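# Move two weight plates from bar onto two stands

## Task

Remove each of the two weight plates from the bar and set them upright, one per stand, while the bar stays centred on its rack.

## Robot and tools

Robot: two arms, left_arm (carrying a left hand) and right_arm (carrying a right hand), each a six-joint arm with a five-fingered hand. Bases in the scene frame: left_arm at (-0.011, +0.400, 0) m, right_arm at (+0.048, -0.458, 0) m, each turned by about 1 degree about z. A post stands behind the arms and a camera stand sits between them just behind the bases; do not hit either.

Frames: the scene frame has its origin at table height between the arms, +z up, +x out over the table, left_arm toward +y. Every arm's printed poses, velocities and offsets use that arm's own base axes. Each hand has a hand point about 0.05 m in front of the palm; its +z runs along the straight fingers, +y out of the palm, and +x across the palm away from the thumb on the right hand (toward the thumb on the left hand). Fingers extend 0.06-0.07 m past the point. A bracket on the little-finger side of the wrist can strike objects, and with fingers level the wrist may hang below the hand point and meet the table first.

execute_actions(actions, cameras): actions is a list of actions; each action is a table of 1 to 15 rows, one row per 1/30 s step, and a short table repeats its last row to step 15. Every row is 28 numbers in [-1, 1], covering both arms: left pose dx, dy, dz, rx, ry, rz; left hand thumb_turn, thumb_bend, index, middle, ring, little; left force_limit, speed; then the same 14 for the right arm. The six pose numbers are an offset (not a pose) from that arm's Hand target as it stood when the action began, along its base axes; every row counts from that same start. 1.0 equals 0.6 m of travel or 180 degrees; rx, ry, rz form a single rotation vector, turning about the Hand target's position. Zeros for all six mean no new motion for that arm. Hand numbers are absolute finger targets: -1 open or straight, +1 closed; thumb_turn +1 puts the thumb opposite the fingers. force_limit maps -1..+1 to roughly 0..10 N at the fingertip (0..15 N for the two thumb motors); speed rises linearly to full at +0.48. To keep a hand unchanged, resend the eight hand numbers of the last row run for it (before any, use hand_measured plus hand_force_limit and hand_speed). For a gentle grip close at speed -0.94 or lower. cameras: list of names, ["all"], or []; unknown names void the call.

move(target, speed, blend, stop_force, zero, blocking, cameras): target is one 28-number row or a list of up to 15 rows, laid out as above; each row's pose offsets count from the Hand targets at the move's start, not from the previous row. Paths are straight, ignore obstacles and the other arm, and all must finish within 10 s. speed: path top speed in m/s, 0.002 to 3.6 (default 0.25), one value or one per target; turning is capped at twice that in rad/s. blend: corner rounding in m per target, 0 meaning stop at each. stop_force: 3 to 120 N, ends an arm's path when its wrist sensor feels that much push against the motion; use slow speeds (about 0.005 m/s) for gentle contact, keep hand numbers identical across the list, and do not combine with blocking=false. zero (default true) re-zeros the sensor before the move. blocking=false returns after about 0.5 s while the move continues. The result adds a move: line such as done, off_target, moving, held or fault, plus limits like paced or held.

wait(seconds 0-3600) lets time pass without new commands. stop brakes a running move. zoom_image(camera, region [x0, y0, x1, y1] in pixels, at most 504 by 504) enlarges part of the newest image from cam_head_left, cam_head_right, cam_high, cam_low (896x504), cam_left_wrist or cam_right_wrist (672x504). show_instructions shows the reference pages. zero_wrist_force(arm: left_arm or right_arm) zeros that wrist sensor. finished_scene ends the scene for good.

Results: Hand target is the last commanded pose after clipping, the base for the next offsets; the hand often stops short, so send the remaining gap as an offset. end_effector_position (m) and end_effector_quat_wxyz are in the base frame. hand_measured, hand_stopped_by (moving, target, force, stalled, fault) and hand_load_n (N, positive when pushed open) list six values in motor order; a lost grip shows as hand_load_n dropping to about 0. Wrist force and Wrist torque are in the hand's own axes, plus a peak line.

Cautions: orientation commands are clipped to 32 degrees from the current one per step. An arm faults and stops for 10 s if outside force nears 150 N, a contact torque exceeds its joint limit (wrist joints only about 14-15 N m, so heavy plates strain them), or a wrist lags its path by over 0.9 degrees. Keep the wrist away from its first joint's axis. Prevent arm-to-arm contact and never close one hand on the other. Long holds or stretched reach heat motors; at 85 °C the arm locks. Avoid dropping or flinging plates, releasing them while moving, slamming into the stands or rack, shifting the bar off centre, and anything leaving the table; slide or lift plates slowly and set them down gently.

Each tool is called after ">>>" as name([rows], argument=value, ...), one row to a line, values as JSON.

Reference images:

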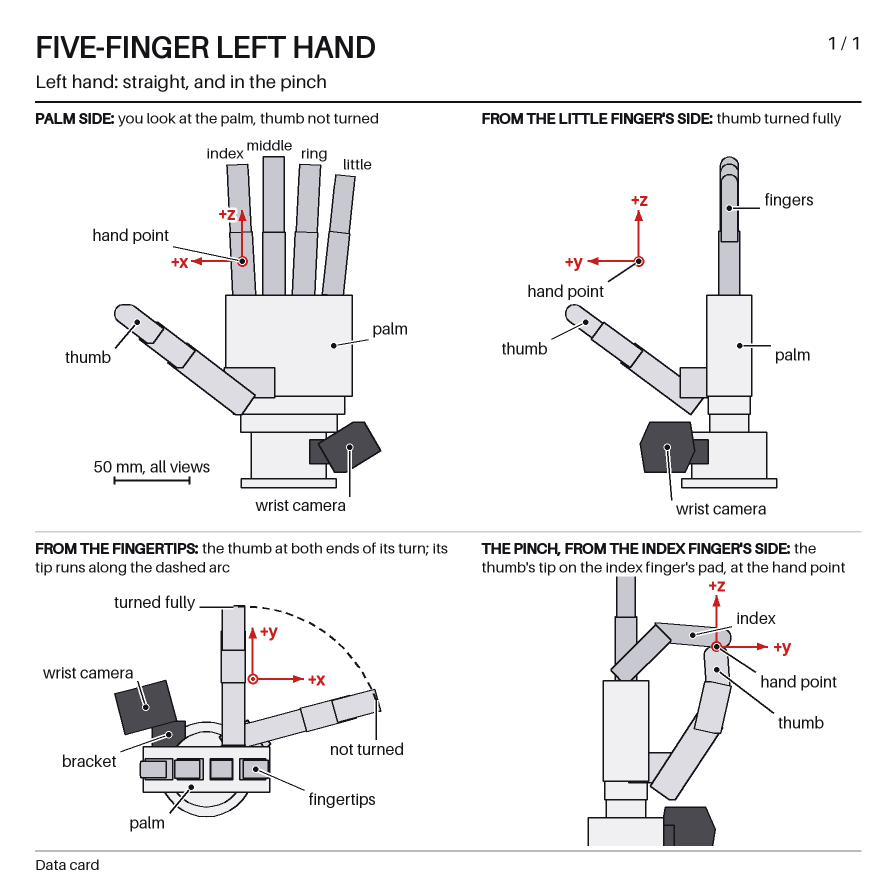

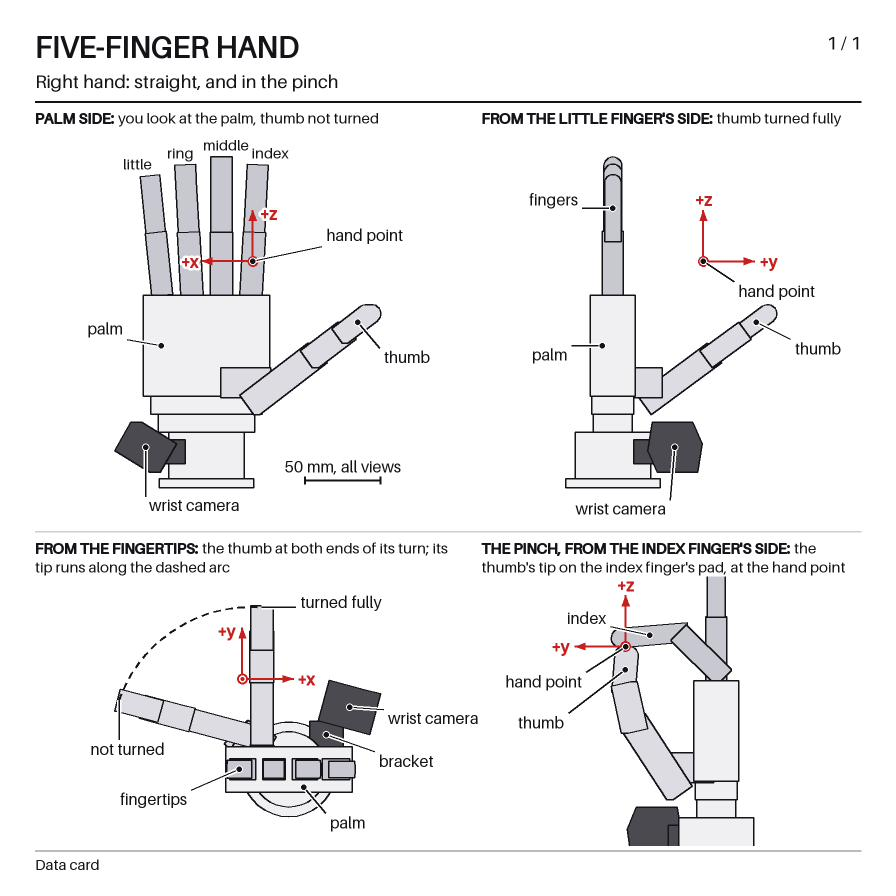

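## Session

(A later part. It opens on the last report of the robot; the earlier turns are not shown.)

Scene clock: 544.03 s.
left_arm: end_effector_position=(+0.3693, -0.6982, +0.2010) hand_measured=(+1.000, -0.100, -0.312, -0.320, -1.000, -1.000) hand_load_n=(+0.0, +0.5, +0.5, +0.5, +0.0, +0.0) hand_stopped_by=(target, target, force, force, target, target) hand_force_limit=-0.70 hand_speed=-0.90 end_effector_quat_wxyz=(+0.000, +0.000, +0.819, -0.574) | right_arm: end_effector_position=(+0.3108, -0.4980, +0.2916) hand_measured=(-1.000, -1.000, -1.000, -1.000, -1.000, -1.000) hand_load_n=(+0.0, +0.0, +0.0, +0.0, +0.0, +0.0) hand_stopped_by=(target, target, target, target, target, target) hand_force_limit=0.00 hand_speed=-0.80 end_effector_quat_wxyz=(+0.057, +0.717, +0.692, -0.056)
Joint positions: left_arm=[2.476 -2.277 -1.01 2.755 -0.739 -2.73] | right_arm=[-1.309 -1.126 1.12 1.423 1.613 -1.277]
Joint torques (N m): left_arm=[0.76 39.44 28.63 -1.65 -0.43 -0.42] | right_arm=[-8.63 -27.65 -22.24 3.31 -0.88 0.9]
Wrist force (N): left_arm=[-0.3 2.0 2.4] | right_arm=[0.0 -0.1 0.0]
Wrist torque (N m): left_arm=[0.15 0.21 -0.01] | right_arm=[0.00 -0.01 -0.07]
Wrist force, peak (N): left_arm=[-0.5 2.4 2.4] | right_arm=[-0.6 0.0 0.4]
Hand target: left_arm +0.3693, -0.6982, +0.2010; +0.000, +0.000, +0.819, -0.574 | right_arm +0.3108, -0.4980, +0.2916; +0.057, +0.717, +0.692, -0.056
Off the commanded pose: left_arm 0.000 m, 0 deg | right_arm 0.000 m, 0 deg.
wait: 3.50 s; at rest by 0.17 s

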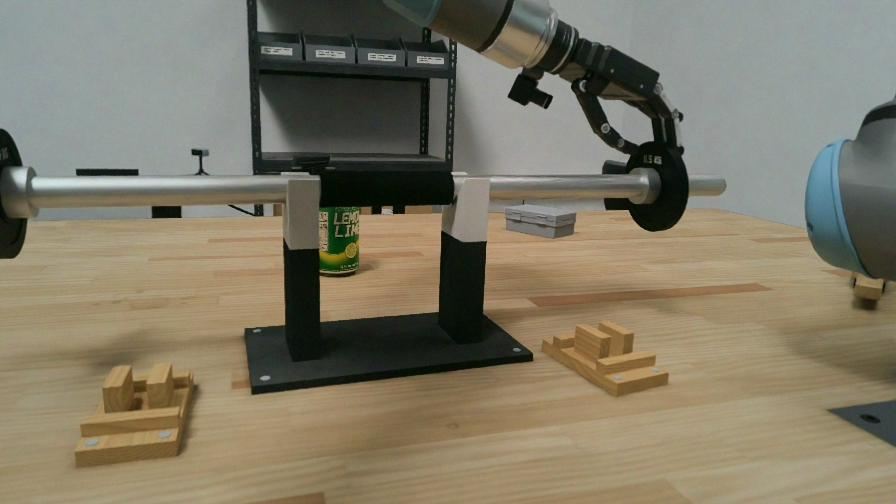

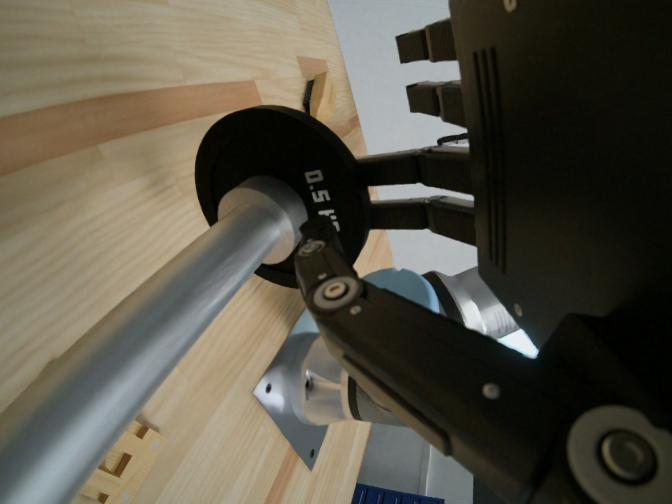

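>>> move(target=[0,-0.0117,-0.0075,0,0,0,1,-0.1,-0.5,-0.5,-1,-1,-0.7,-0.6,0,0,0,0,0,0,-1,-1,-1,-1,-1,-1,0,-0.8], speed=0.03)

>>> execute_actions([
  [[0,0,0,0,0,0,1,-0.1,0.4,0.4,-1,-1,-0.7,-0.9,0,0,0,0,0,0,-1,-1,-1,-1,-1,-1,0,-0.8]],
])

>>> wait(seconds=2, cameras=["cam_low","cam_left_wrist"])

>>> zoom_image(camera="cam_low", region=[600, 60, 740, 240])

>>> zoom_image(camera="cam_left_wrist", region=[150, 70, 450, 320])

Scene clock: 569.60 s.
left_arm: end_effector_position=(+0.3692, -0.7054, +0.1965) hand_measured=(+1.000, -0.100, -0.500, -0.500, -1.000, -1.000) hand_load_n=(+0.0, +0.5, +0.0, +0.0, +0.0, +0.0) hand_stopped_by=(target, target, target, target, target, target) hand_force_limit=-0.70 hand_speed=-0.60 end_effector_quat_wxyz=(+0.000, +0.001, +0.819, -0.574) | right_arm: end_effector_position=(+0.3108, -0.4980, +0.2916) hand_measured=(-1.000, -1.000, -1.000, -1.000, -1.000, -1.000) hand_load_n=(+0.0, +0.0, +0.0, +0.5, +0.0, +0.0) hand_stopped_by=(target, target, target, target, target, target) hand_force_limit=0.00 hand_speed=-0.80 end_effector_quat_wxyz=(+0.057, +0.717, +0.692, -0.056)
Joint positions: left_arm=[2.467 -2.293 -0.993 2.76 -0.747 -2.737] | right_arm=[-1.309 -1.126 1.12 1.423 1.613 -1.277]
Joint torques (N m): left_arm=[10.31 54.2 13.61 -1.18 0.8 0.99] | right_arm=[-8.25 -27.78 -22.11 3.38 -0.89 0.97]
Wrist force (N): left_arm=[-0.7 2.9 1.6] | right_arm=[0.0 0.1 0.0]
Wrist torque (N m): left_arm=[0.23 0.23 -0.04] | right_arm=[0.03 -0.01 -0.06]
Wrist force, peak (N): left_arm=[-0.8 3.1 1.7] | right_arm=[-0.1 0.5 0.4]
Hand target: left_arm +0.3693, -0.7052, +0.1965; +0.000, +0.000, +0.819, -0.574 | right_arm +0.3108, -0.4980, +0.2916; +0.057, +0.717, +0.692, -0.056
Off the commanded pose: left_arm 0.000 m, 0 deg | right_arm 0.000 m, 0 deg.
move: done

Scene clock: 571.03 s.
left_arm: end_effector_position=(+0.3693, -0.7052, +0.1965) hand_measured=(+1.000, -0.100, -0.184, -0.176, -1.000, -1.000) hand_load_n=(+0.5, +0.5, +0.5, +2.5, +0.0, +0.0) hand_stopped_by=(target, target, force, force, target, target) hand_force_limit=-0.70 hand_speed=-0.90 end_effector_quat_wxyz=(+0.000, +0.000, +0.819, -0.574) | right_arm: end_effector_position=(+0.3108, -0.4980, +0.2916) hand_measured=(-1.000, -1.000, -1.000, -1.000, -1.000, -1.000) hand_load_n=(+0.0, +0.0, +0.0, +0.0, +0.0, +0.0) hand_stopped_by=(target, target, target, target, target, target) hand_force_limit=0.00 hand_speed=-0.80 end_effector_quat_wxyz=(+0.057, +0.717, +0.692, -0.056)
Joint positions: left_arm=[2.467 -2.293 -0.994 2.76 -0.746 -2.737] | right_arm=[-1.309 -1.126 1.12 1.423 1.613 -1.277]
Joint torques (N m): left_arm=[13.63 55.41 11.54 -1.06 0.76 0.85] | right_arm=[-8.23 -27.71 -23.03 3.28 -0.83 0.98]
Wrist force (N): left_arm=[-0.5 1.8 3.2] | right_arm=[0.2 0.0 -0.1]
Wrist torque (N m): left_arm=[0.19 0.25 -0.01] | right_arm=[0.03 -0.03 -0.06]
Wrist force, peak (N): left_arm=[-0.6 1.5 3.4] | right_arm=[-0.3 0.3 0.3]
Hand target: left_arm +0.3693, -0.7052, +0.1965; +0.000, +0.000, +0.819, -0.574 | right_arm +0.3108, -0.4980, +0.2916; +0.057, +0.717, +0.692, -0.056
Off the commanded pose: left_arm 0.000 m, 0 deg | right_arm 0.000 m, 0 deg.
Step readings (end_effector_position of left_arm | right_arm):
0: (+0.3692, -0.7054, +0.1965) | (+0.3108, -0.4980, +0.2916)
1: (+0.3692, -0.7054, +0.1965) | (+0.3108, -0.4980, +0.2916)
2: (+0.3691, -0.7053, +0.1965) | (+0.3108, -0.4980, +0.2916)
4: (+0.3691, -0.7053, +0.1965) | (+0.3108, -0.4980, +0.2916)
8: (+0.3692, -0.7053, +0.1965) | (+0.3108, -0.4980, +0.2916)
15: (+0.3693, -0.7052, +0.1965) | (+0.3108, -0.4980, +0.2916)

Scene clock: 573.03 s.
left_arm: end_effector_position=(+0.3693, -0.7052, +0.1965) hand_measured=(+1.000, -0.100, -0.184, -0.176, -1.000, -1.000) hand_load_n=(+0.0, +0.0, +0.5, +2.0, +0.0, +0.0) hand_stopped_by=(target, target, force, force, target, target) hand_force_limit=-0.70 hand_speed=-0.90 end_effector_quat_wxyz=(+0.000, +0.000, +0.819, -0.574) | right_arm: end_effector_position=(+0.3108, -0.4980, +0.2916) hand_measured=(-1.000, -1.000, -1.000, -1.000, -1.000, -1.000) hand_load_n=(+0.0, -0.5, +0.0, +0.0, +0.0, +0.0) hand_stopped_by=(target, target, target, target, target, target) hand_force_limit=0.00 hand_speed=-0.80 end_effector_quat_wxyz=(+0.057, +0.717, +0.692, -0.056)
Joint positions: left_arm=[2.467 -2.293 -0.994 2.76 -0.746 -2.737] | right_arm=[-1.309 -1.126 1.12 1.423 1.613 -1.277]
Joint torques (N m): left_arm=[14.28 45.12 12.92 -1.02 0.57 0.97] | right_arm=[-8.28 -27.28 -22.41 3.35 -0.87 0.98]
Wrist force (N): left_arm=[-0.4 1.6 3.0] | right_arm=[0.2 0.2 -0.1]
Wrist torque (N m): left_arm=[0.15 0.24 0.00] | right_arm=[0.06 -0.04 -0.06]
Wrist force, peak (N): left_arm=[-0.5 1.9 3.3] | right_arm=[0.3 0.3 0.4]
Hand target: left_arm +0.3693, -0.7052, +0.1965; +0.000, +0.000, +0.819, -0.574 | right_arm +0.3108, -0.4980, +0.2916; +0.057, +0.717, +0.692, -0.056
Off the commanded pose: left_arm 0.000 m, 0 deg | right_arm 0.000 m, 0 deg.
wait: 2.00 s; at rest by 0.17 s

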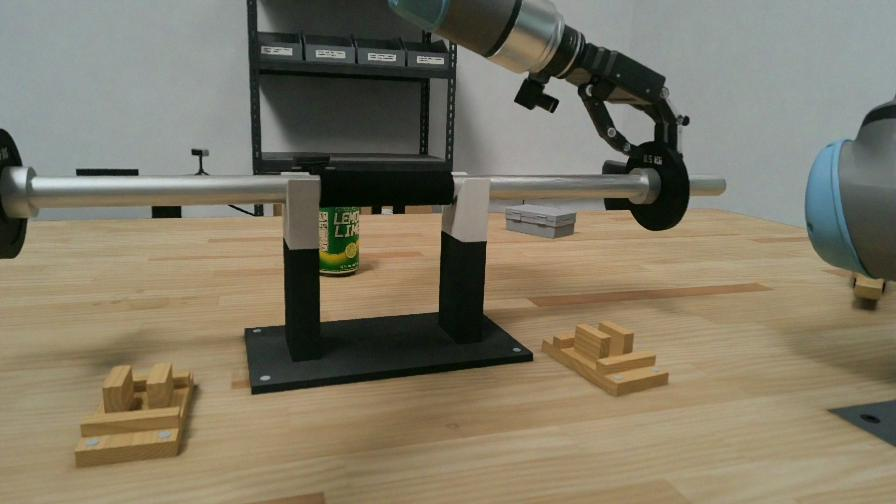

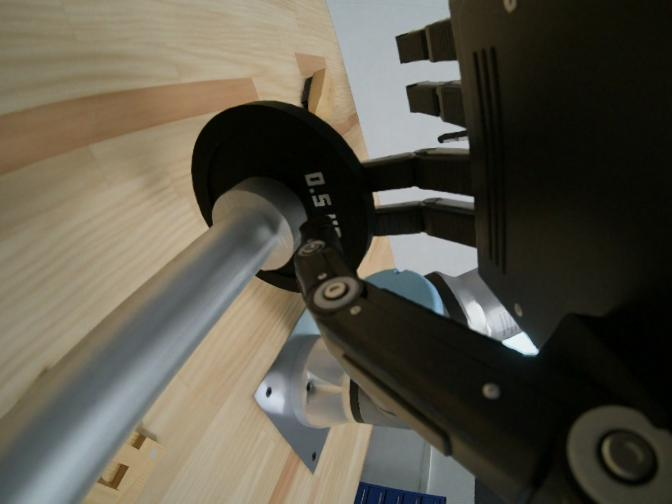

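Scaled by 2.800 from the camera's image (finer frame: 1280x720).

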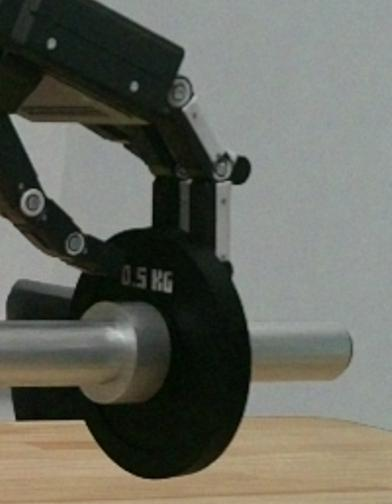

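Scaled by 1.680 from the camera's image (finer frame: 960x720).

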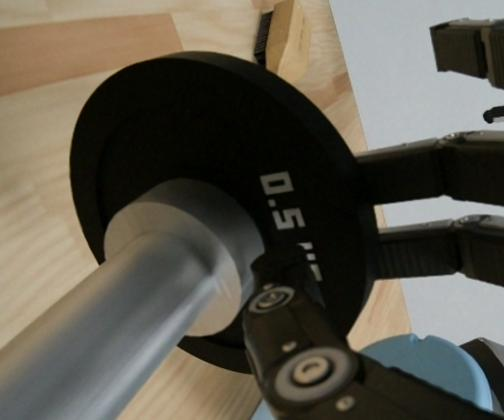

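>>> execute_actions([
  [[0,0,0,0,0,0,1,0.3,0.4,0.4,-1,-1,-0.5,-0.9,0,0,0,0,0,0,-1,-1,-1,-1,-1,-1,0,-0.8]],
])

>>> wait(seconds=2, cameras=["cam_low","cam_left_wrist"])

>>> zoom_image(camera="cam_low", region=[600, 60, 740, 240])

>>> zoom_image(camera="cam_left_wrist", region=[150, 70, 450, 320])

Scene clock: 586.20 s.
left_arm: end_effector_position=(+0.3693, -0.7052, +0.1965) hand_measured=(+1.000, +0.300, -0.184, -0.176, -1.000, -1.000) hand_load_n=(+0.0, +0.0, +0.5, +2.0, +0.0, +0.0) hand_stopped_by=(target, target, force, force, target, target) hand_force_limit=-0.50 hand_speed=-0.90 end_effector_quat_wxyz=(+0.000, +0.000, +0.819, -0.574) | right_arm: end_effector_position=(+0.3108, -0.4980, +0.2916) hand_measured=(-1.000, -1.000, -1.000, -1.000, -1.000, -1.000) hand_load_n=(+0.0, +0.0, +0.0, +0.0, +0.0, +0.0) hand_stopped_by=(target, target, target, target, target, target) hand_force_limit=0.00 hand_speed=-0.80 end_effector_quat_wxyz=(+0.057, +0.717, +0.692, -0.056)
Joint positions: left_arm=[2.467 -2.293 -0.994 2.76 -0.746 -2.737] | right_arm=[-1.309 -1.126 1.12 1.423 1.613 -1.277]
Joint torques (N m): left_arm=[13.21 39.39 13.93 -0.25 0.56 1.09] | right_arm=[-8.39 -27.29 -22.25 3.39 -0.88 0.96]
Wrist force (N): left_arm=[-0.4 1.6 3.1] | right_arm=[0.0 -0.1 0.5]
Wrist torque (N m): left_arm=[0.15 0.24 0.00] | right_arm=[-0.02 -0.02 -0.08]
Wrist force, peak (N): left_arm=[-0.6 1.6 3.4] | right_arm=[-0.4 0.2 0.5]
Hand target: left_arm +0.3693, -0.7052, +0.1965; +0.000, +0.000, +0.819, -0.574 | right_arm +0.3108, -0.4980, +0.2916; +0.057, +0.717, +0.692, -0.056
Off the commanded pose: left_arm 0.000 m, 0 deg | right_arm 0.000 m, 0 deg.
Step readings (end_effector_position of left_arm | right_arm):
0: (+0.3693, -0.7052, +0.1965) | (+0.3108, -0.4980, +0.2916)
1: (+0.3693, -0.7052, +0.1965) | (+0.3108, -0.4980, +0.2916)
2: (+0.3693, -0.7052, +0.1965) | (+0.3108, -0.4980, +0.2916)
4: (+0.3693, -0.7052, +0.1965) | (+0.3108, -0.4980, +0.2916)
8: (+0.3693, -0.7052, +0.1965) | (+0.3108, -0.4980, +0.2916)
15: (+0.3693, -0.7052, +0.1965) | (+0.3108, -0.4980, +0.2916)

Scene clock: 588.20 s.
left_arm: end_effector_position=(+0.3693, -0.7052, +0.1965) hand_measured=(+1.000, +0.300, -0.184, -0.176, -1.000, -1.000) hand_load_n=(+0.0, +0.5, +0.0, +2.0, +0.0, +0.0) hand_stopped_by=(target, target, force, force, target, target) hand_force_limit=-0.50 hand_speed=-0.90 end_effector_quat_wxyz=(+0.000, +0.000, +0.819, -0.574) | right_arm: end_effector_position=(+0.3108, -0.4980, +0.2916) hand_measured=(-1.000, -1.000, -1.000, -1.000, -1.000, -1.000) hand_load_n=(+0.0, +0.0, +0.0, +0.0, +0.0, +0.0) hand_stopped_by=(target, target, target, target, target, target) hand_force_limit=0.00 hand_speed=-0.80 end_effector_quat_wxyz=(+0.057, +0.717, +0.692, -0.056)
Joint positions: left_arm=[2.467 -2.293 -0.994 2.76 -0.746 -2.737] | right_arm=[-1.309 -1.126 1.12 1.423 1.613 -1.277]
Joint torques (N m): left_arm=[13.12 40.2 13.76 -0.5 0.32 0.98] | right_arm=[-8.2 -27.99 -22.46 3.33 -0.8 0.92]
Wrist force (N): left_arm=[-0.8 1.8 3.1] | right_arm=[0.0 -0.4 -0.2]
Wrist torque (N m): left_arm=[0.18 0.30 -0.03] | right_arm=[-0.03 0.00 -0.09]
Wrist force, peak (N): left_arm=[-0.8 1.6 3.4] | right_arm=[-0.3 -0.2 0.4]
Hand target: left_arm +0.3693, -0.7052, +0.1965; +0.000, +0.000, +0.819, -0.574 | right_arm +0.3108, -0.4980, +0.2916; +0.057, +0.717, +0.692, -0.056
Off the commanded pose: left_arm 0.000 m, 0 deg | right_arm 0.000 m, 0 deg.
wait: 2.00 s; at rest by 0.17 s

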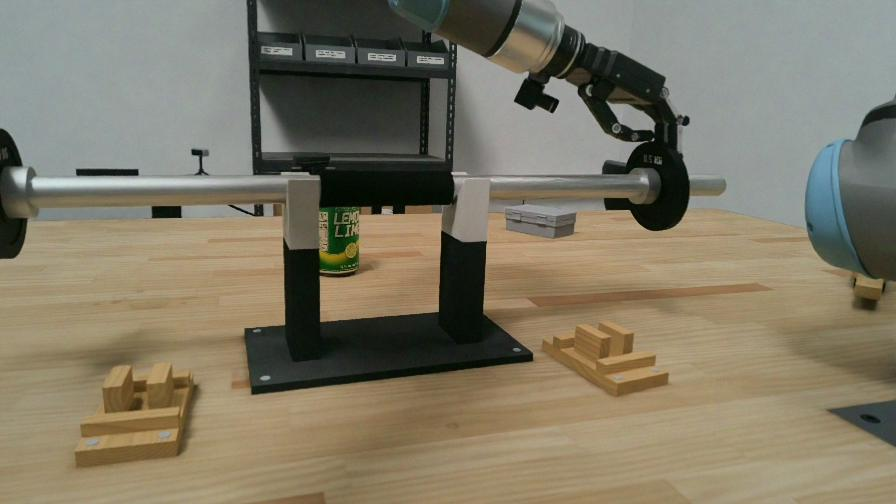

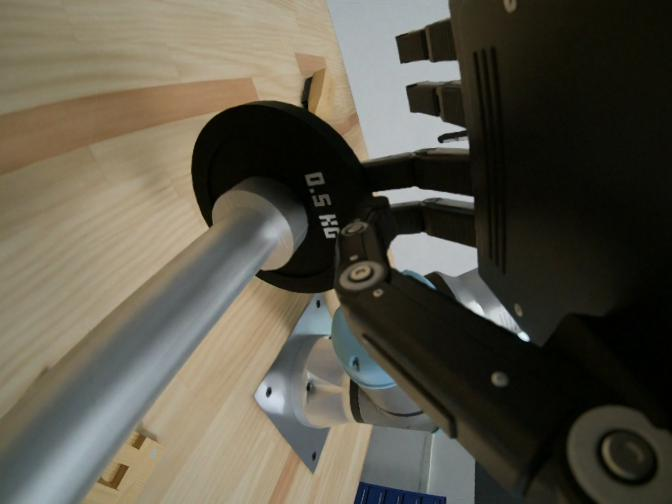

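Scaled by 2.800 from the camera's image (finer frame: 1280x720).

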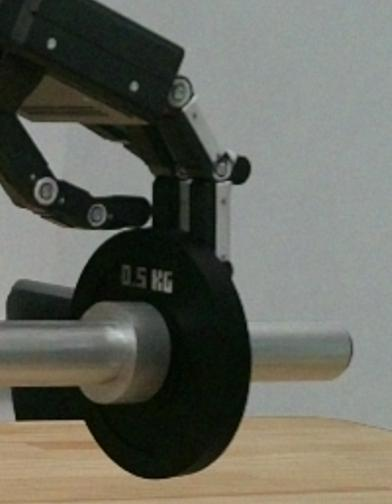

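Scaled by 1.680 from the camera's image (finer frame: 960x720).

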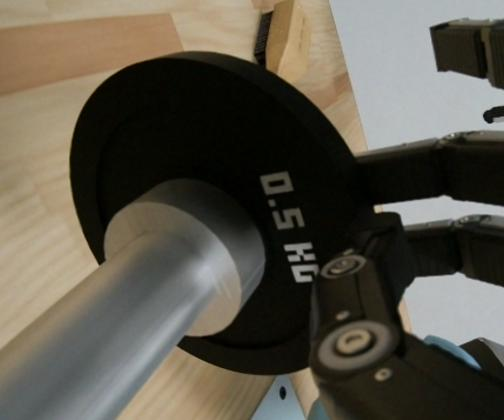

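>>> execute_actions([
  [[0,0,0,0,0,0,1,-0.1,-0.4,-0.4,-1,-1,-0.5,-0.6,0,0,0,0,0,0,-1,-1,-1,-1,-1,-1,0,-0.8]],
  [[0,0,0,0,0,0,1,-0.1,-0.4,-0.4,-1,-1,-0.5,-0.6,0,0,0,0,0,0,-1,-1,-1,-1,-1,-1,0,-0.8]],
])

>>> move(target=[0,-0.01,-0.003,0,0,0,1,-0.1,-0.4,-0.4,-1,-1,-0.5,-0.6,0,0,0,0,0,0,-1,-1,-1,-1,-1,-1,0,-0.8], speed=0.02, stop_force=5)

>>> execute_actions([
  [[0,0,0,0,0,0,1,-0.1,0.4,0.4,-1,-1,-0.4,-0.92,0,0,0,0,0,0,-1,-1,-1,-1,-1,-1,0,-0.8]],
])

>>> wait(seconds=2, cameras=["cam_low","cam_left_wrist"])

>>> zoom_image(camera="cam_low", region=[600, 60, 740, 240])

>>> zoom_image(camera="cam_left_wrist", region=[150, 70, 450, 320])

Scene clock: 620.33 s.
left_arm: end_effector_position=(+0.3693, -0.7052, +0.1965) hand_measured=(+1.000, -0.100, -0.400, -0.400, -1.000, -1.000) hand_load_n=(+0.0, +0.0, -0.5, +0.0, +0.0, +0.0) hand_stopped_by=(target, target, target, target, target, target) hand_force_limit=-0.50 hand_speed=-0.60 end_effector_quat_wxyz=(+0.000, +0.000, +0.819, -0.574) | right_arm: end_effector_position=(+0.3108, -0.4980, +0.2916) hand_measured=(-1.000, -1.000, -1.000, -1.000, -1.000, -1.000) hand_load_n=(+0.0, +0.0, +0.0, +0.0, +0.0, -0.5) hand_stopped_by=(target, target, target, target, target, target) hand_force_limit=0.00 hand_speed=-0.80 end_effector_quat_wxyz=(+0.057, +0.717, +0.692, -0.056)
Joint positions: left_arm=[2.467 -2.293 -0.994 2.76 -0.746 -2.737] | right_arm=[-1.309 -1.126 1.12 1.423 1.613 -1.277]
Joint torques (N m): left_arm=[12.33 40.56 13.27 0.32 0.33 0.95] | right_arm=[-7.82 -28.16 -22.24 3.29 -0.92 0.94]
Wrist force (N): left_arm=[-0.9 3.1 1.4] | right_arm=[-0.2 0.0 0.3]
Wrist torque (N m): left_arm=[0.28 0.26 -0.05] | right_arm=[0.00 0.01 -0.08]
Wrist force, peak (N): left_arm=[-0.6 1.7 3.4] | right_arm=[0.2 0.3 0.4]
Hand target: left_arm +0.3693, -0.7052, +0.1965; +0.000, +0.000, +0.819, -0.574 | right_arm +0.3108, -0.4980, +0.2916; +0.057, +0.717, +0.692, -0.056
Off the commanded pose: left_arm 0.000 m, 0 deg | right_arm 0.000 m, 0 deg.
Step readings (end_effector_position of left_arm | right_arm):
0: (+0.3693, -0.7052, +0.1965) | (+0.3108, -0.4980, +0.2916)
1: (+0.3693, -0.7052, +0.1965) | (+0.3108, -0.4980, +0.2916)
2: (+0.3693, -0.7052, +0.1965) | (+0.3108, -0.4980, +0.2916)
4: (+0.3693, -0.7052, +0.1965) | (+0.3108, -0.4980, +0.2916)
8: (+0.3693, -0.7052, +0.1965) | (+0.3108, -0.4980, +0.2916)
15: (+0.3693, -0.7052, +0.1965) | (+0.3108, -0.4980, +0.2916)
16: (+0.3693, -0.7052, +0.1965) | (+0.3108, -0.4980, +0.2916)
17: (+0.3693, -0.7052, +0.1965) | (+0.3108, -0.4980, +0.2916)
19: (+0.3693, -0.7052, +0.1965) | (+0.3108, -0.4980, +0.2916)
23: (+0.3693, -0.7052, +0.1965) | (+0.3108, -0.4980, +0.2916)
30: (+0.3693, -0.7052, +0.1965) | (+0.3108, -0.4980, +0.2916)

Scene clock: 622.10 s.
left_arm: end_effector_position=(+0.3693, -0.7112, +0.1947) hand_measured=(+1.000, -0.100, -0.400, -0.400, -1.000, -1.000) hand_load_n=(+0.0, +0.5, +0.0, +0.0, +0.0, +0.0) hand_stopped_by=(target, target, target, target, target, target) hand_force_limit=-0.50 hand_speed=-0.60 end_effector_quat_wxyz=(+0.000, +0.000, +0.819, -0.574) | right_arm: end_effector_position=(+0.3108, -0.4980, +0.2916) hand_measured=(-1.000, -1.000, -1.000, -1.000, -1.000, -1.000) hand_load_n=(+0.0, +0.0, +0.0, +0.0, +0.0, +0.0) hand_stopped_by=(target, target, target, target, target, target) hand_force_limit=0.00 hand_speed=-0.80 end_effector_quat_wxyz=(+0.057, +0.717, +0.692, -0.056)
Joint positions: left_arm=[2.46 -2.306 -0.975 2.758 -0.753 -2.742] | right_arm=[-1.309 -1.126 1.12 1.423 1.613 -1.277]
Joint torques (N m): left_arm=[13.57 55.48 12.66 0.3 0.86 1.16] | right_arm=[-8.4 -27.51 -21.98 3.28 -0.95 0.95]
Wrist force (N): left_arm=[-0.7 3.0 1.5] | right_arm=[-0.1 -0.2 -0.1]
Wrist torque (N m): left_arm=[0.25 0.23 -0.03] | right_arm=[-0.02 0.02 -0.09]
Wrist force, peak (N): left_arm=[-0.9 3.2 1.6] | right_arm=[0.1 0.1 0.6]
Hand target: left_arm +0.3693, -0.7112, +0.1947; +0.000, +0.000, +0.819, -0.574 | right_arm +0.3108, -0.4980, +0.2916; +0.057, +0.717, +0.692, -0.056
Off the commanded pose: left_arm 0.000 m, 0 deg | right_arm 0.000 m, 0 deg.
move: done

Scene clock: 623.80 s.
left_arm: end_effector_position=(+0.3693, -0.7112, +0.1947) hand_measured=(+1.000, -0.100, -0.094, -0.080, -1.000, -1.000) hand_load_n=(+0.0, +0.0, +2.5, +5.0, +0.0, +0.0) hand_stopped_by=(target, target, force, force, target, target) hand_force_limit=-0.40 hand_speed=-0.92 end_effector_quat_wxyz=(+0.000, +0.000, +0.819, -0.574) | right_arm: end_effector_position=(+0.3108, -0.4980, +0.2916) hand_measured=(-1.000, -1.000, -1.000, -1.000, -1.000, -1.000) hand_load_n=(+0.0, +0.0, +0.0, +0.0, +0.5, +0.0) hand_stopped_by=(target, target, target, target, target, target) hand_force_limit=0.00 hand_speed=-0.80 end_effector_quat_wxyz=(+0.057, +0.717, +0.692, -0.056)
Joint positions: left_arm=[2.46 -2.306 -0.975 2.758 -0.753 -2.742] | right_arm=[-1.309 -1.126 1.12 1.423 1.613 -1.277]
Joint torques (N m): left_arm=[13.04 52.48 12.99 0.39 0.93 0.83] | right_arm=[-8.36 -27.36 -22.62 3.35 -0.78 0.94]
Wrist force (N): left_arm=[-1.1 -1.4 5.1] | right_arm=[-0.2 -0.1 0.0]
Wrist torque (N m): left_arm=[0.00 0.32 0.05] | right_arm=[0.01 0.03 -0.09]
Wrist force, peak (N): left_arm=[-1.6 -2.3 5.0] | right_arm=[-0.2 0.4 0.7]
Hand target: left_arm +0.3693, -0.7112, +0.1947; +0.000, +0.000, +0.819, -0.574 | right_arm +0.3108, -0.4980, +0.2916; +0.057, +0.717, +0.692, -0.056
Off the commanded pose: left_arm 0.000 m, 0 deg | right_arm 0.000 m, 0 deg.
Step readings (end_effector_position of left_arm | right_arm):
0: (+0.3693, -0.7112, +0.1947) | (+0.3108, -0.4980, +0.2916)
1: (+0.3693, -0.7112, +0.1947) | (+0.3108, -0.4980, +0.2916)
2: (+0.3693, -0.7112, +0.1947) | (+0.3108, -0.4980, +0.2916)
4: (+0.3693, -0.7112, +0.1947) | (+0.3108, -0.4980, +0.2916)
8: (+0.3693, -0.7112, +0.1947) | (+0.3108, -0.4980, +0.2916)
15: (+0.3693, -0.7112, +0.1947) | (+0.3108, -0.4980, +0.2916)

Scene clock: 625.80 s.
left_arm: end_effector_position=(+0.3693, -0.7112, +0.1947) hand_measured=(+1.000, -0.100, -0.094, -0.080, -1.000, -1.000) hand_load_n=(+0.0, +0.0, +2.5, +5.0, -0.5, +0.0) hand_stopped_by=(target, target, force, force, target, target) hand_force_limit=-0.40 hand_speed=-0.92 end_effector_quat_wxyz=(+0.000, +0.000, +0.819, -0.574) | right_arm: end_effector_position=(+0.3108, -0.4980, +0.2916) hand_measured=(-1.000, -1.000, -1.000, -1.000, -1.000, -1.000) hand_load_n=(+0.0, +0.0, +0.0, +0.0, +0.0, +0.0) hand_stopped_by=(target, target, target, target, target, target) hand_force_limit=0.00 hand_speed=-0.80 end_effector_quat_wxyz=(+0.057, +0.717, +0.692, -0.056)
Joint positions: left_arm=[2.46 -2.306 -0.975 2.758 -0.753 -2.742] | right_arm=[-1.309 -1.126 1.12 1.423 1.613 -1.277]
Joint torques (N m): left_arm=[12.22 43.45 13.43 -2.51 0.63 0.94] | right_arm=[-8.8 -27.4 -22.01 3.25 -0.84 0.99]
Wrist force (N): left_arm=[-1.1 -1.2 5.1] | right_arm=[-0.2 -0.1 0.1]
Wrist torque (N m): left_arm=[0.01 0.33 0.04] | right_arm=[-0.01 0.01 -0.09]
Wrist force, peak (N): left_arm=[-1.3 -1.3 5.2] | right_arm=[0.1 0.0 0.6]
Hand target: left_arm +0.3693, -0.7112, +0.1947; +0.000, +0.000, +0.819, -0.574 | right_arm +0.3108, -0.4980, +0.2916; +0.057, +0.717, +0.692, -0.056
Off the commanded pose: left_arm 0.000 m, 0 deg | right_arm 0.000 m, 0 deg.
wait: 2.00 s; at rest by 0.17 s

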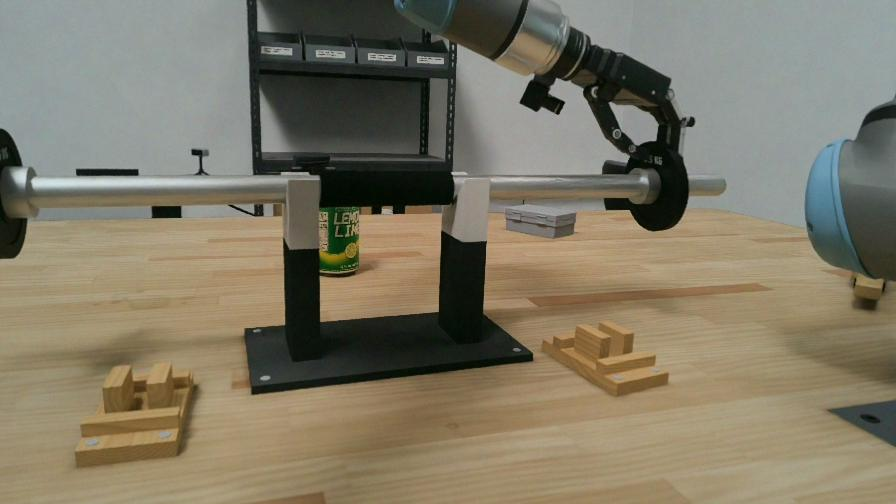

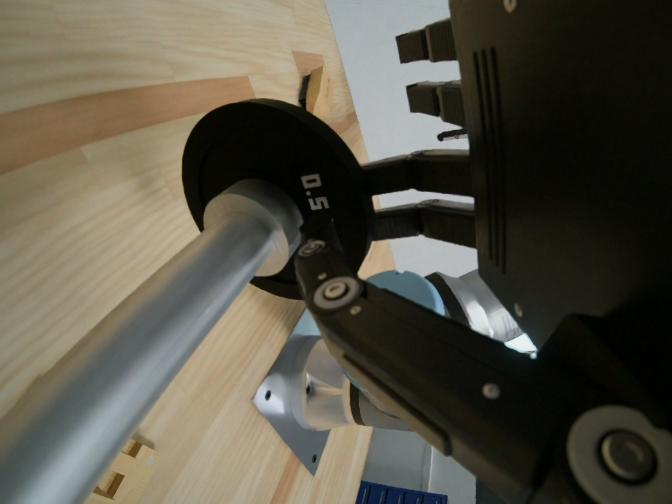

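Scaled by 2.800 from the camera's image (finer frame: 1280x720).

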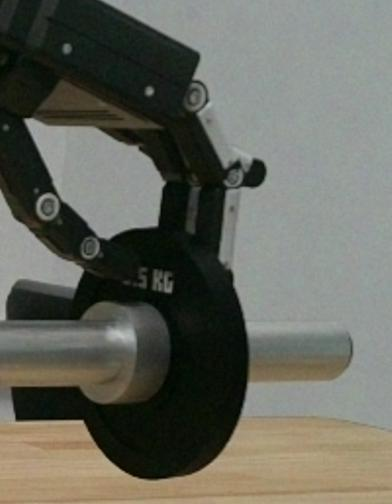

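Scaled by 1.680 from the camera's image (finer frame: 960x720).

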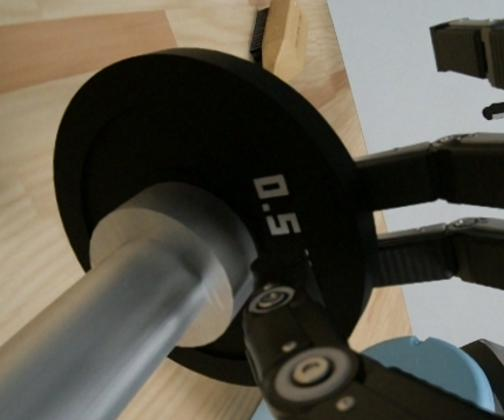

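>>> execute_actions([
  [[0,0,0,0,0,0,1,-0.1,-0.25,-0.25,-1,-1,-0.4,-0.6,0,0,0,0,0,0,-1,-1,-1,-1,-1,-1,0,-0.8]],
  [[0,0,0,0,0,0,1,-0.1,-0.25,-0.25,-1,-1,-0.4,-0.6,0,0,0,0,0,0,-1,-1,-1,-1,-1,-1,0,-0.8]],
])

>>> move(target=[0,-0.02,0,0,0,0,1,-0.1,-0.25,-0.25,-1,-1,-0.4,-0.6,0,0,0,0,0,0,-1,-1,-1,-1,-1,-1,0,-0.8], speed=0.01, stop_force=3, cameras=["cam_low","cam_left_wrist"])

>>> zoom_image(camera="cam_left_wrist", region=[150, 70, 450, 320])

Scene clock: 639.37 s.
left_arm: end_effector_position=(+0.3693, -0.7112, +0.1947) hand_measured=(+1.000, -0.100, -0.250, -0.250, -1.000, -1.000) hand_load_n=(+0.0, +0.0, +0.0, +0.0, +0.0, -0.5) hand_stopped_by=(target, target, target, target, target, target) hand_force_limit=-0.40 hand_speed=-0.60 end_effector_quat_wxyz=(+0.000, +0.000, +0.819, -0.574) | right_arm: end_effector_position=(+0.3108, -0.4980, +0.2916) hand_measured=(-1.000, -1.000, -1.000, -1.000, -1.000, -1.000) hand_load_n=(+0.0, +0.0, +0.0, +0.0, +0.0, +0.0) hand_stopped_by=(target, target, target, target, target, target) hand_force_limit=0.00 hand_speed=-0.80 end_effector_quat_wxyz=(+0.057, +0.717, +0.692, -0.056)
Joint positions: left_arm=[2.46 -2.306 -0.975 2.758 -0.753 -2.742] | right_arm=[-1.309 -1.126 1.12 1.423 1.613 -1.277]
Joint torques (N m): left_arm=[13.83 46.44 12.96 0.72 0.68 0.53] | right_arm=[-7.99 -27.71 -22.54 3.29 -0.92 0.98]
Wrist force (N): left_arm=[-0.8 3.1 1.4] | right_arm=[-0.3 -0.2 0.0]
Wrist torque (N m): left_arm=[0.28 0.24 -0.04] | right_arm=[-0.01 0.04 -0.10]
Wrist force, peak (N): left_arm=[-1.2 -1.2 5.4] | right_arm=[0.0 0.3 0.6]
Hand target: left_arm +0.3693, -0.7112, +0.1947; +0.000, +0.000, +0.819, -0.574 | right_arm +0.3108, -0.4980, +0.2916; +0.057, +0.717, +0.692, -0.056
Off the commanded pose: left_arm 0.000 m, 0 deg | right_arm 0.000 m, 0 deg.
Step readings (end_effector_position of left_arm | right_arm):
0: (+0.3693, -0.7112, +0.1947) | (+0.3108, -0.4980, +0.2916)
1: (+0.3693, -0.7112, +0.1947) | (+0.3108, -0.4980, +0.2916)
2: (+0.3693, -0.7112, +0.1947) | (+0.3108, -0.4980, +0.2916)
4: (+0.3693, -0.7112, +0.1947) | (+0.3108, -0.4980, +0.2916)
8: (+0.3693, -0.7112, +0.1947) | (+0.3108, -0.4980, +0.2916)
15: (+0.3693, -0.7112, +0.1947) | (+0.3108, -0.4980, +0.2916)
16: (+0.3693, -0.7112, +0.1947) | (+0.3108, -0.4980, +0.2916)
17: (+0.3693, -0.7112, +0.1947) | (+0.3108, -0.4980, +0.2916)
19: (+0.3693, -0.7112, +0.1947) | (+0.3108, -0.4980, +0.2916)
23: (+0.3693, -0.7112, +0.1947) | (+0.3108, -0.4980, +0.2916)
30: (+0.3693, -0.7112, +0.1947) | (+0.3108, -0.4980, +0.2916)

Scene clock: 641.90 s.
left_arm: end_effector_position=(+0.3693, -0.7232, +0.1947) hand_measured=(+1.000, -0.100, -0.250, -0.250, -1.000, -1.000) hand_load_n=(+0.0, +0.0, +0.0, +0.0, +0.0, +0.0) hand_stopped_by=(target, target, target, target, target, target) hand_force_limit=-0.40 hand_speed=-0.60 end_effector_quat_wxyz=(+0.000, +0.000, +0.819, -0.574) | right_arm: end_effector_position=(+0.3108, -0.4980, +0.2916) hand_measured=(-1.000, -1.000, -1.000, -1.000, -1.000, -1.000) hand_load_n=(+0.0, +0.0, +0.0, +0.0, +0.0, +0.0) hand_stopped_by=(target, target, target, target, target, target) hand_force_limit=0.00 hand_speed=-0.80 end_effector_quat_wxyz=(+0.057, +0.717, +0.692, -0.056)
Joint positions: left_arm=[2.445 -2.331 -0.93 2.746 -0.766 -2.753] | right_arm=[-1.309 -1.126 1.12 1.423 1.613 -1.277]
Joint torques (N m): left_arm=[13.67 57.18 11.24 0.7 0.71 0.96] | right_arm=[-8.74 -27.91 -21.83 3.22 -0.86 0.93]
Wrist force (N): left_arm=[-0.6 3.1 1.6] | right_arm=[-0.3 0.0 0.1]
Wrist torque (N m): left_arm=[0.28 0.18 0.11] | right_arm=[0.01 0.04 -0.09]
Wrist force, peak (N): left_arm=[-0.7 3.4 1.5] | right_arm=[-0.5 -0.3 0.3]
Hand target: left_arm +0.3693, -0.7232, +0.1947; +0.000, +0.000, +0.819, -0.574 | right_arm +0.3108, -0.4980, +0.2916; +0.057, +0.717, +0.692, -0.056
Off the commanded pose: left_arm 0.000 m, 0 deg | right_arm 0.000 m, 0 deg.
move: done

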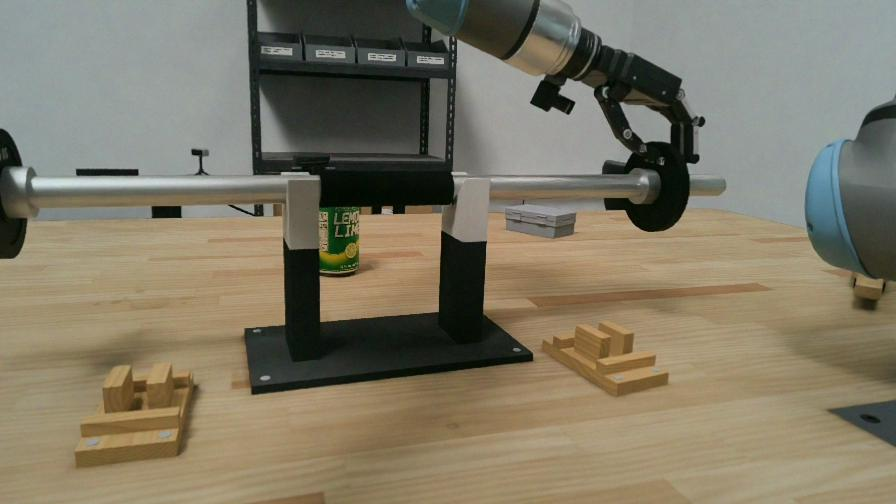

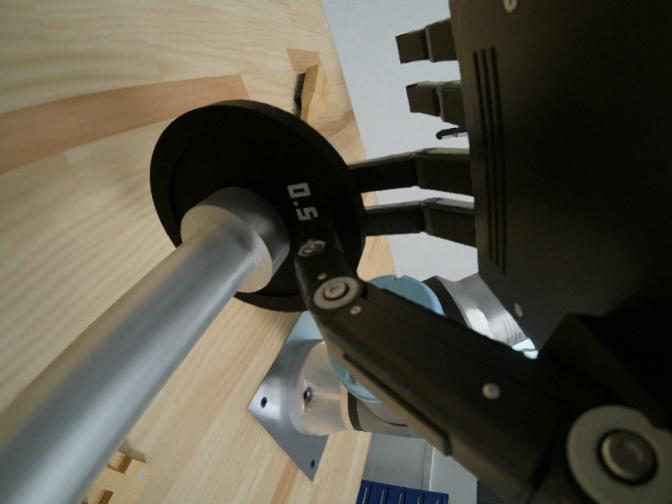

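Scaled by 1.680 from the camera's image (finer frame: 960x720).

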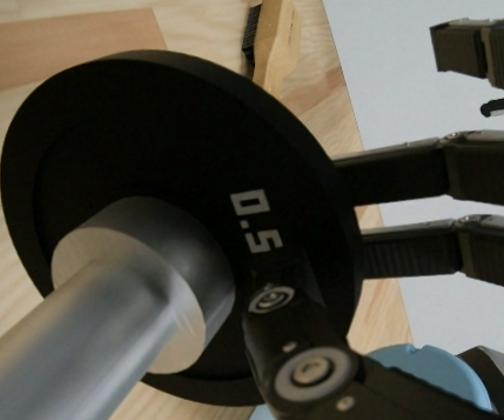

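>>> zoom_image(camera="cam_low", region=[600, 60, 740, 240])

Scaled by 2.800 from the camera's image (finer frame: 1280x720).

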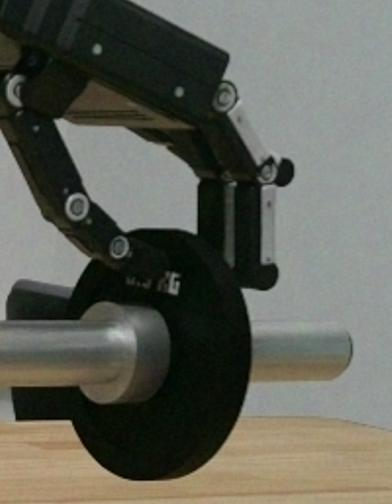

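>>> move(target=[0,-0.0167,0,0,0,0,1,-0.1,-0.25,-0.25,-1,-1,-0.4,-0.6,0,0,0,0,0,0,-1,-1,-1,-1,-1,-1,0,-0.8], speed=0.01, stop_force=3, cameras=["cam_low","cam_left_wrist"])

>>> zoom_image(camera="cam_low", region=[600, 60, 740, 240])

>>> zoom_image(camera="cam_left_wrist", region=[150, 70, 450, 320])

Scene clock: 656.90 s.
left_arm: end_effector_position=(+0.3693, -0.7332, +0.1947) hand_measured=(+1.000, -0.100, -0.250, -0.250, -1.000, -1.000) hand_load_n=(+0.5, +1.5, +0.0, +0.0, +0.0, -0.5) hand_stopped_by=(target, target, target, target, target, target) hand_force_limit=-0.40 hand_speed=-0.60 end_effector_quat_wxyz=(+0.000, +0.000, +0.819, -0.574) | right_arm: end_effector_position=(+0.3108, -0.4980, +0.2916) hand_measured=(-1.000, -1.000, -1.000, -1.000, -1.000, -1.000) hand_load_n=(+0.0, +0.0, +0.0, +0.0, +0.0, +0.0) hand_stopped_by=(target, target, target, target, target, target) hand_force_limit=0.00 hand_speed=-0.80 end_effector_quat_wxyz=(+0.057, +0.717, +0.692, -0.056)
Joint positions: left_arm=[2.433 -2.354 -0.89 2.734 -0.776 -2.761] | right_arm=[-1.309 -1.126 1.12 1.423 1.613 -1.277]
Joint torques (N m): left_arm=[13.61 57.55 12.28 0.83 0.78 0.97] | right_arm=[-8.06 -27.15 -22.23 3.33 -0.92 0.96]
Wrist force (N): left_arm=[-0.6 3.9 0.2] | right_arm=[-0.1 0.3 0.3]
Wrist torque (N m): left_arm=[0.33 0.15 0.07] | right_arm=[0.04 -0.01 -0.07]
Wrist force, peak (N): left_arm=[-0.7 4.2 0.0] | right_arm=[-0.5 -0.3 0.5]
Hand target: left_arm +0.3693, -0.7332, +0.1947; +0.000, +0.000, +0.819, -0.574 | right_arm +0.3108, -0.4980, +0.2916; +0.057, +0.717, +0.692, -0.056
Off the commanded pose: left_arm 0.000 m, 0 deg | right_arm 0.000 m, 0 deg.
move: done

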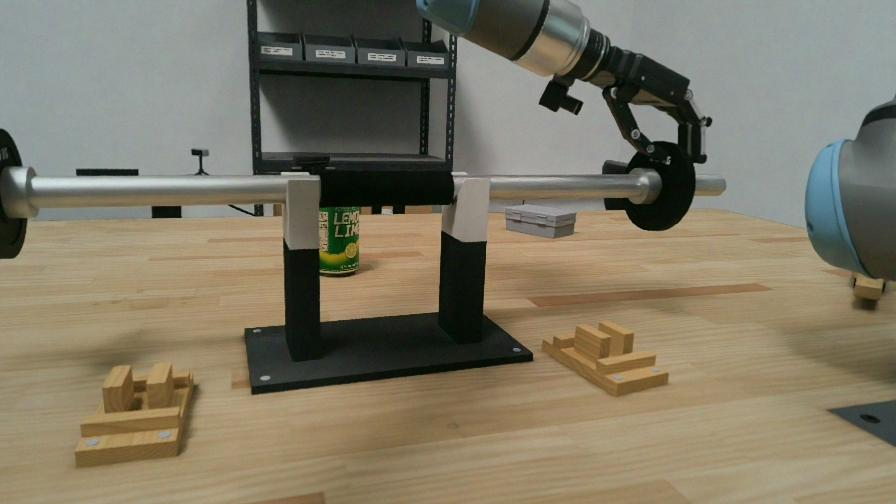

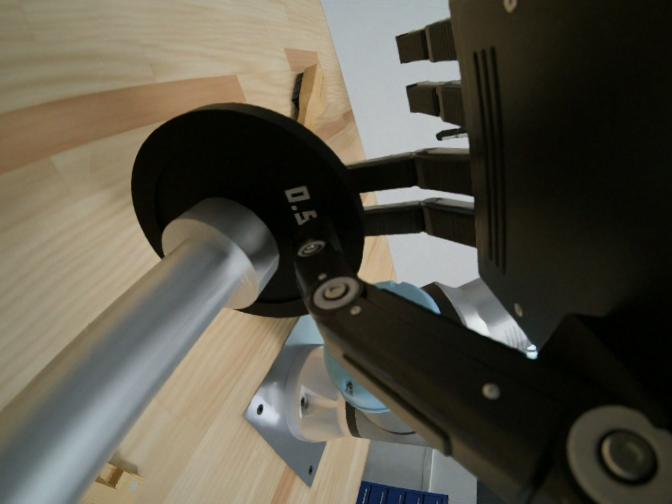

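Scaled by 2.800 from the camera's image (finer frame: 1280x720).

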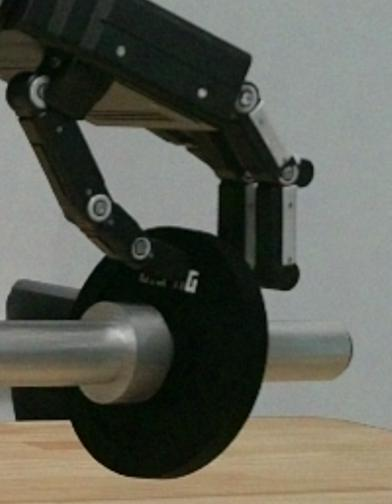

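Scaled by 1.680 from the camera's image (finer frame: 960x720).

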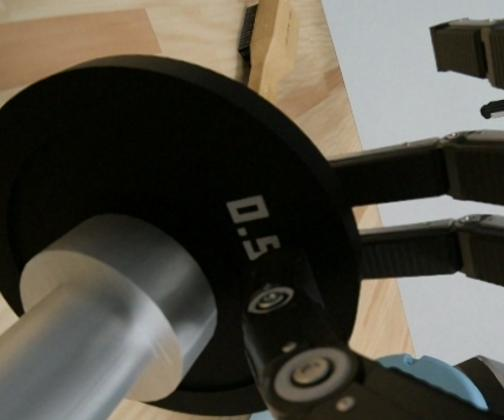

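>>> execute_actions([
  [[0,0,0,0,0,0,1,-0.1,0.4,0.4,-1,-1,-0.5,-0.92,0,0,0,0,0,0,-1,-1,-1,-1,-1,-1,0,-0.8]],
])

>>> wait(seconds=2.5, cameras=["cam_low","cam_left_wrist"])

>>> zoom_image(camera="cam_low", region=[600, 60, 740, 240])

>>> zoom_image(camera="cam_left_wrist", region=[150, 70, 450, 320])

Scene clock: 671.07 s.
left_arm: end_effector_position=(+0.3693, -0.7332, +0.1947) hand_measured=(+1.000, -0.102, +0.092, +0.100, -1.000, -1.000) hand_load_n=(+0.0, +6.0, +4.5, +4.0, +0.0, +0.0) hand_stopped_by=(target, target, force, force, target, target) hand_force_limit=-0.50 hand_speed=-0.92 end_effector_quat_wxyz=(+0.000, +0.000, +0.819, -0.574) | right_arm: end_effector_position=(+0.3108, -0.4980, +0.2916) hand_measured=(-1.000, -1.000, -1.000, -1.000, -1.000, -1.000) hand_load_n=(+0.0, -0.5, +0.0, +0.0, +0.0, +0.0) hand_stopped_by=(target, target, target, target, target, target) hand_force_limit=0.00 hand_speed=-0.80 end_effector_quat_wxyz=(+0.057, +0.717, +0.692, -0.056)
Joint positions: left_arm=[2.433 -2.354 -0.89 2.734 -0.776 -2.761] | right_arm=[-1.309 -1.126 1.12 1.423 1.613 -1.277]
Joint torques (N m): left_arm=[12.3 58.01 12.81 0.68 0.77 1.02] | right_arm=[-7.61 -27.94 -21.92 3.28 -0.69 0.93]
Wrist force (N): left_arm=[-0.5 4.0 2.7] | right_arm=[-0.3 -0.2 0.2]
Wrist torque (N m): left_arm=[0.30 0.20 0.08] | right_arm=[-0.02 0.02 -0.09]
Wrist force, peak (N): left_arm=[-0.5 4.0 2.7] | right_arm=[-0.4 -0.4 -0.1]
Hand target: left_arm +0.3693, -0.7332, +0.1947; +0.000, +0.000, +0.819, -0.574 | right_arm +0.3108, -0.4980, +0.2916; +0.057, +0.717, +0.692, -0.056
Off the commanded pose: left_arm 0.000 m, 0 deg | right_arm 0.000 m, 0 deg.
Step readings (end_effector_position of left_arm | right_arm):
0: (+0.3693, -0.7332, +0.1947) | (+0.3108, -0.4980, +0.2916)
1: (+0.3693, -0.7332, +0.1947) | (+0.3108, -0.4980, +0.2916)
2: (+0.3693, -0.7332, +0.1947) | (+0.3108, -0.4980, +0.2916)
4: (+0.3693, -0.7332, +0.1947) | (+0.3108, -0.4980, +0.2916)
8: (+0.3693, -0.7332, +0.1947) | (+0.3108, -0.4980, +0.2916)
15: (+0.3693, -0.7332, +0.1947) | (+0.3108, -0.4980, +0.2916)

Scene clock: 673.57 s.
left_arm: end_effector_position=(+0.3693, -0.7332, +0.1947) hand_measured=(+1.000, -0.102, +0.092, +0.100, -1.000, -1.000) hand_load_n=(+0.0, +5.5, +4.0, +4.0, +0.0, +0.0) hand_stopped_by=(target, target, force, force, target, target) hand_force_limit=-0.50 hand_speed=-0.92 end_effector_quat_wxyz=(+0.000, +0.000, +0.819, -0.574) | right_arm: end_effector_position=(+0.3108, -0.4980, +0.2916) hand_measured=(-1.000, -1.000, -1.000, -1.000, -1.000, -1.000) hand_load_n=(+0.0, +0.0, +0.0, +0.0, +0.0, +0.0) hand_stopped_by=(target, target, target, target, target, target) hand_force_limit=0.00 hand_speed=-0.80 end_effector_quat_wxyz=(+0.057, +0.717, +0.692, -0.056)
Joint positions: left_arm=[2.433 -2.354 -0.89 2.734 -0.776 -2.761] | right_arm=[-1.309 -1.126 1.12 1.423 1.613 -1.277]
Joint torques (N m): left_arm=[11.89 55.87 14.38 0.81 0.8 0.67] | right_arm=[-8.22 -27.21 -21.9 3.37 -0.92 0.97]
Wrist force (N): left_arm=[-0.8 3.8 2.5] | right_arm=[-0.1 0.0 0.1]
Wrist torque (N m): left_arm=[0.29 0.23 0.07] | right_arm=[0.01 0.01 -0.08]
Wrist force, peak (N): left_arm=[-0.7 4.2 2.9] | right_arm=[-0.4 -0.2 0.3]
Hand target: left_arm +0.3693, -0.7332, +0.1947; +0.000, +0.000, +0.819, -0.574 | right_arm +0.3108, -0.4980, +0.2916; +0.057, +0.717, +0.692, -0.056
Off the commanded pose: left_arm 0.000 m, 0 deg | right_arm 0.000 m, 0 deg.
wait: 2.50 s; at rest by 0.17 s

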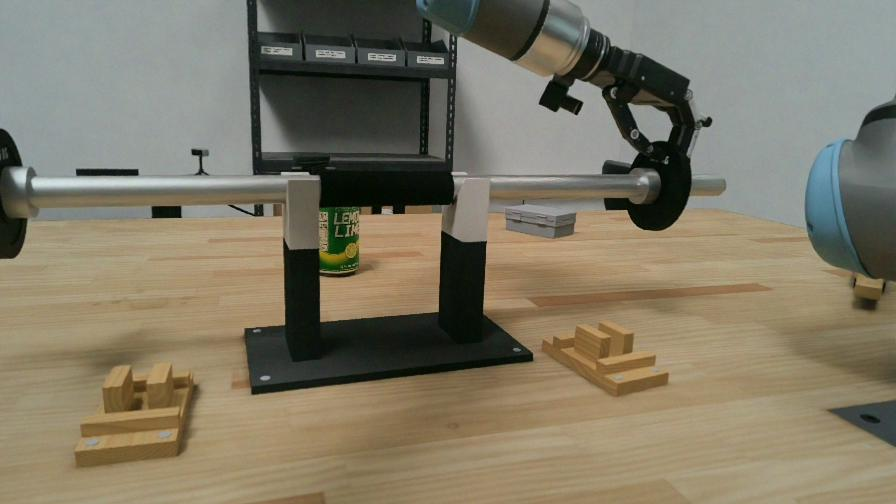

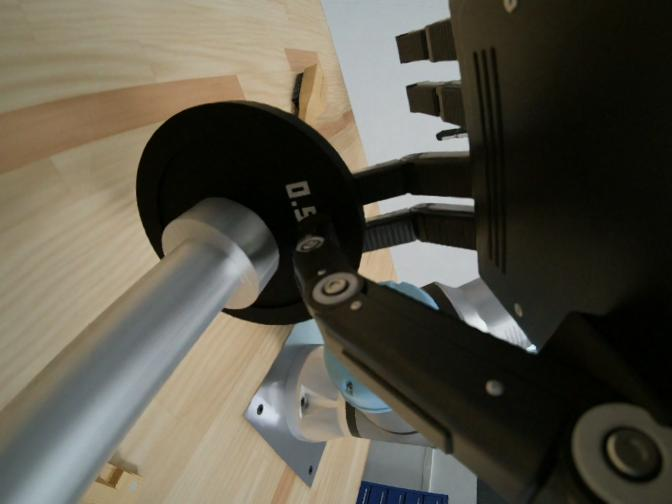

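Scaled by 2.800 from the camera's image (finer frame: 1280x720).

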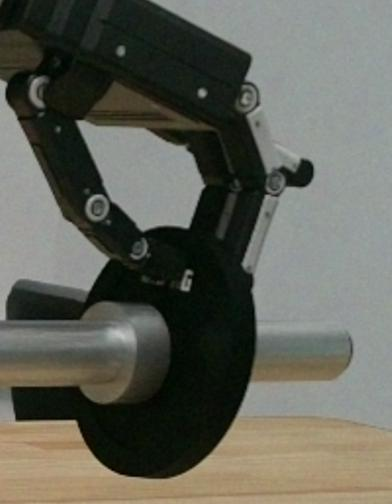

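Scaled by 1.680 from the camera's image (finer frame: 960x720).

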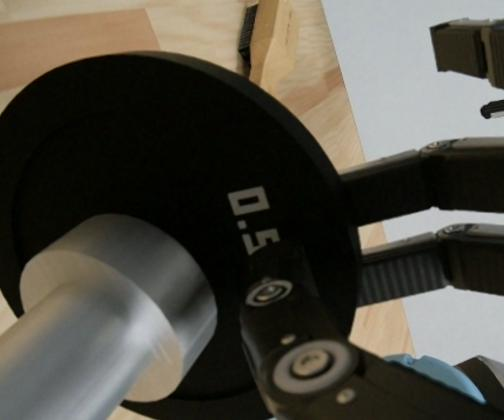

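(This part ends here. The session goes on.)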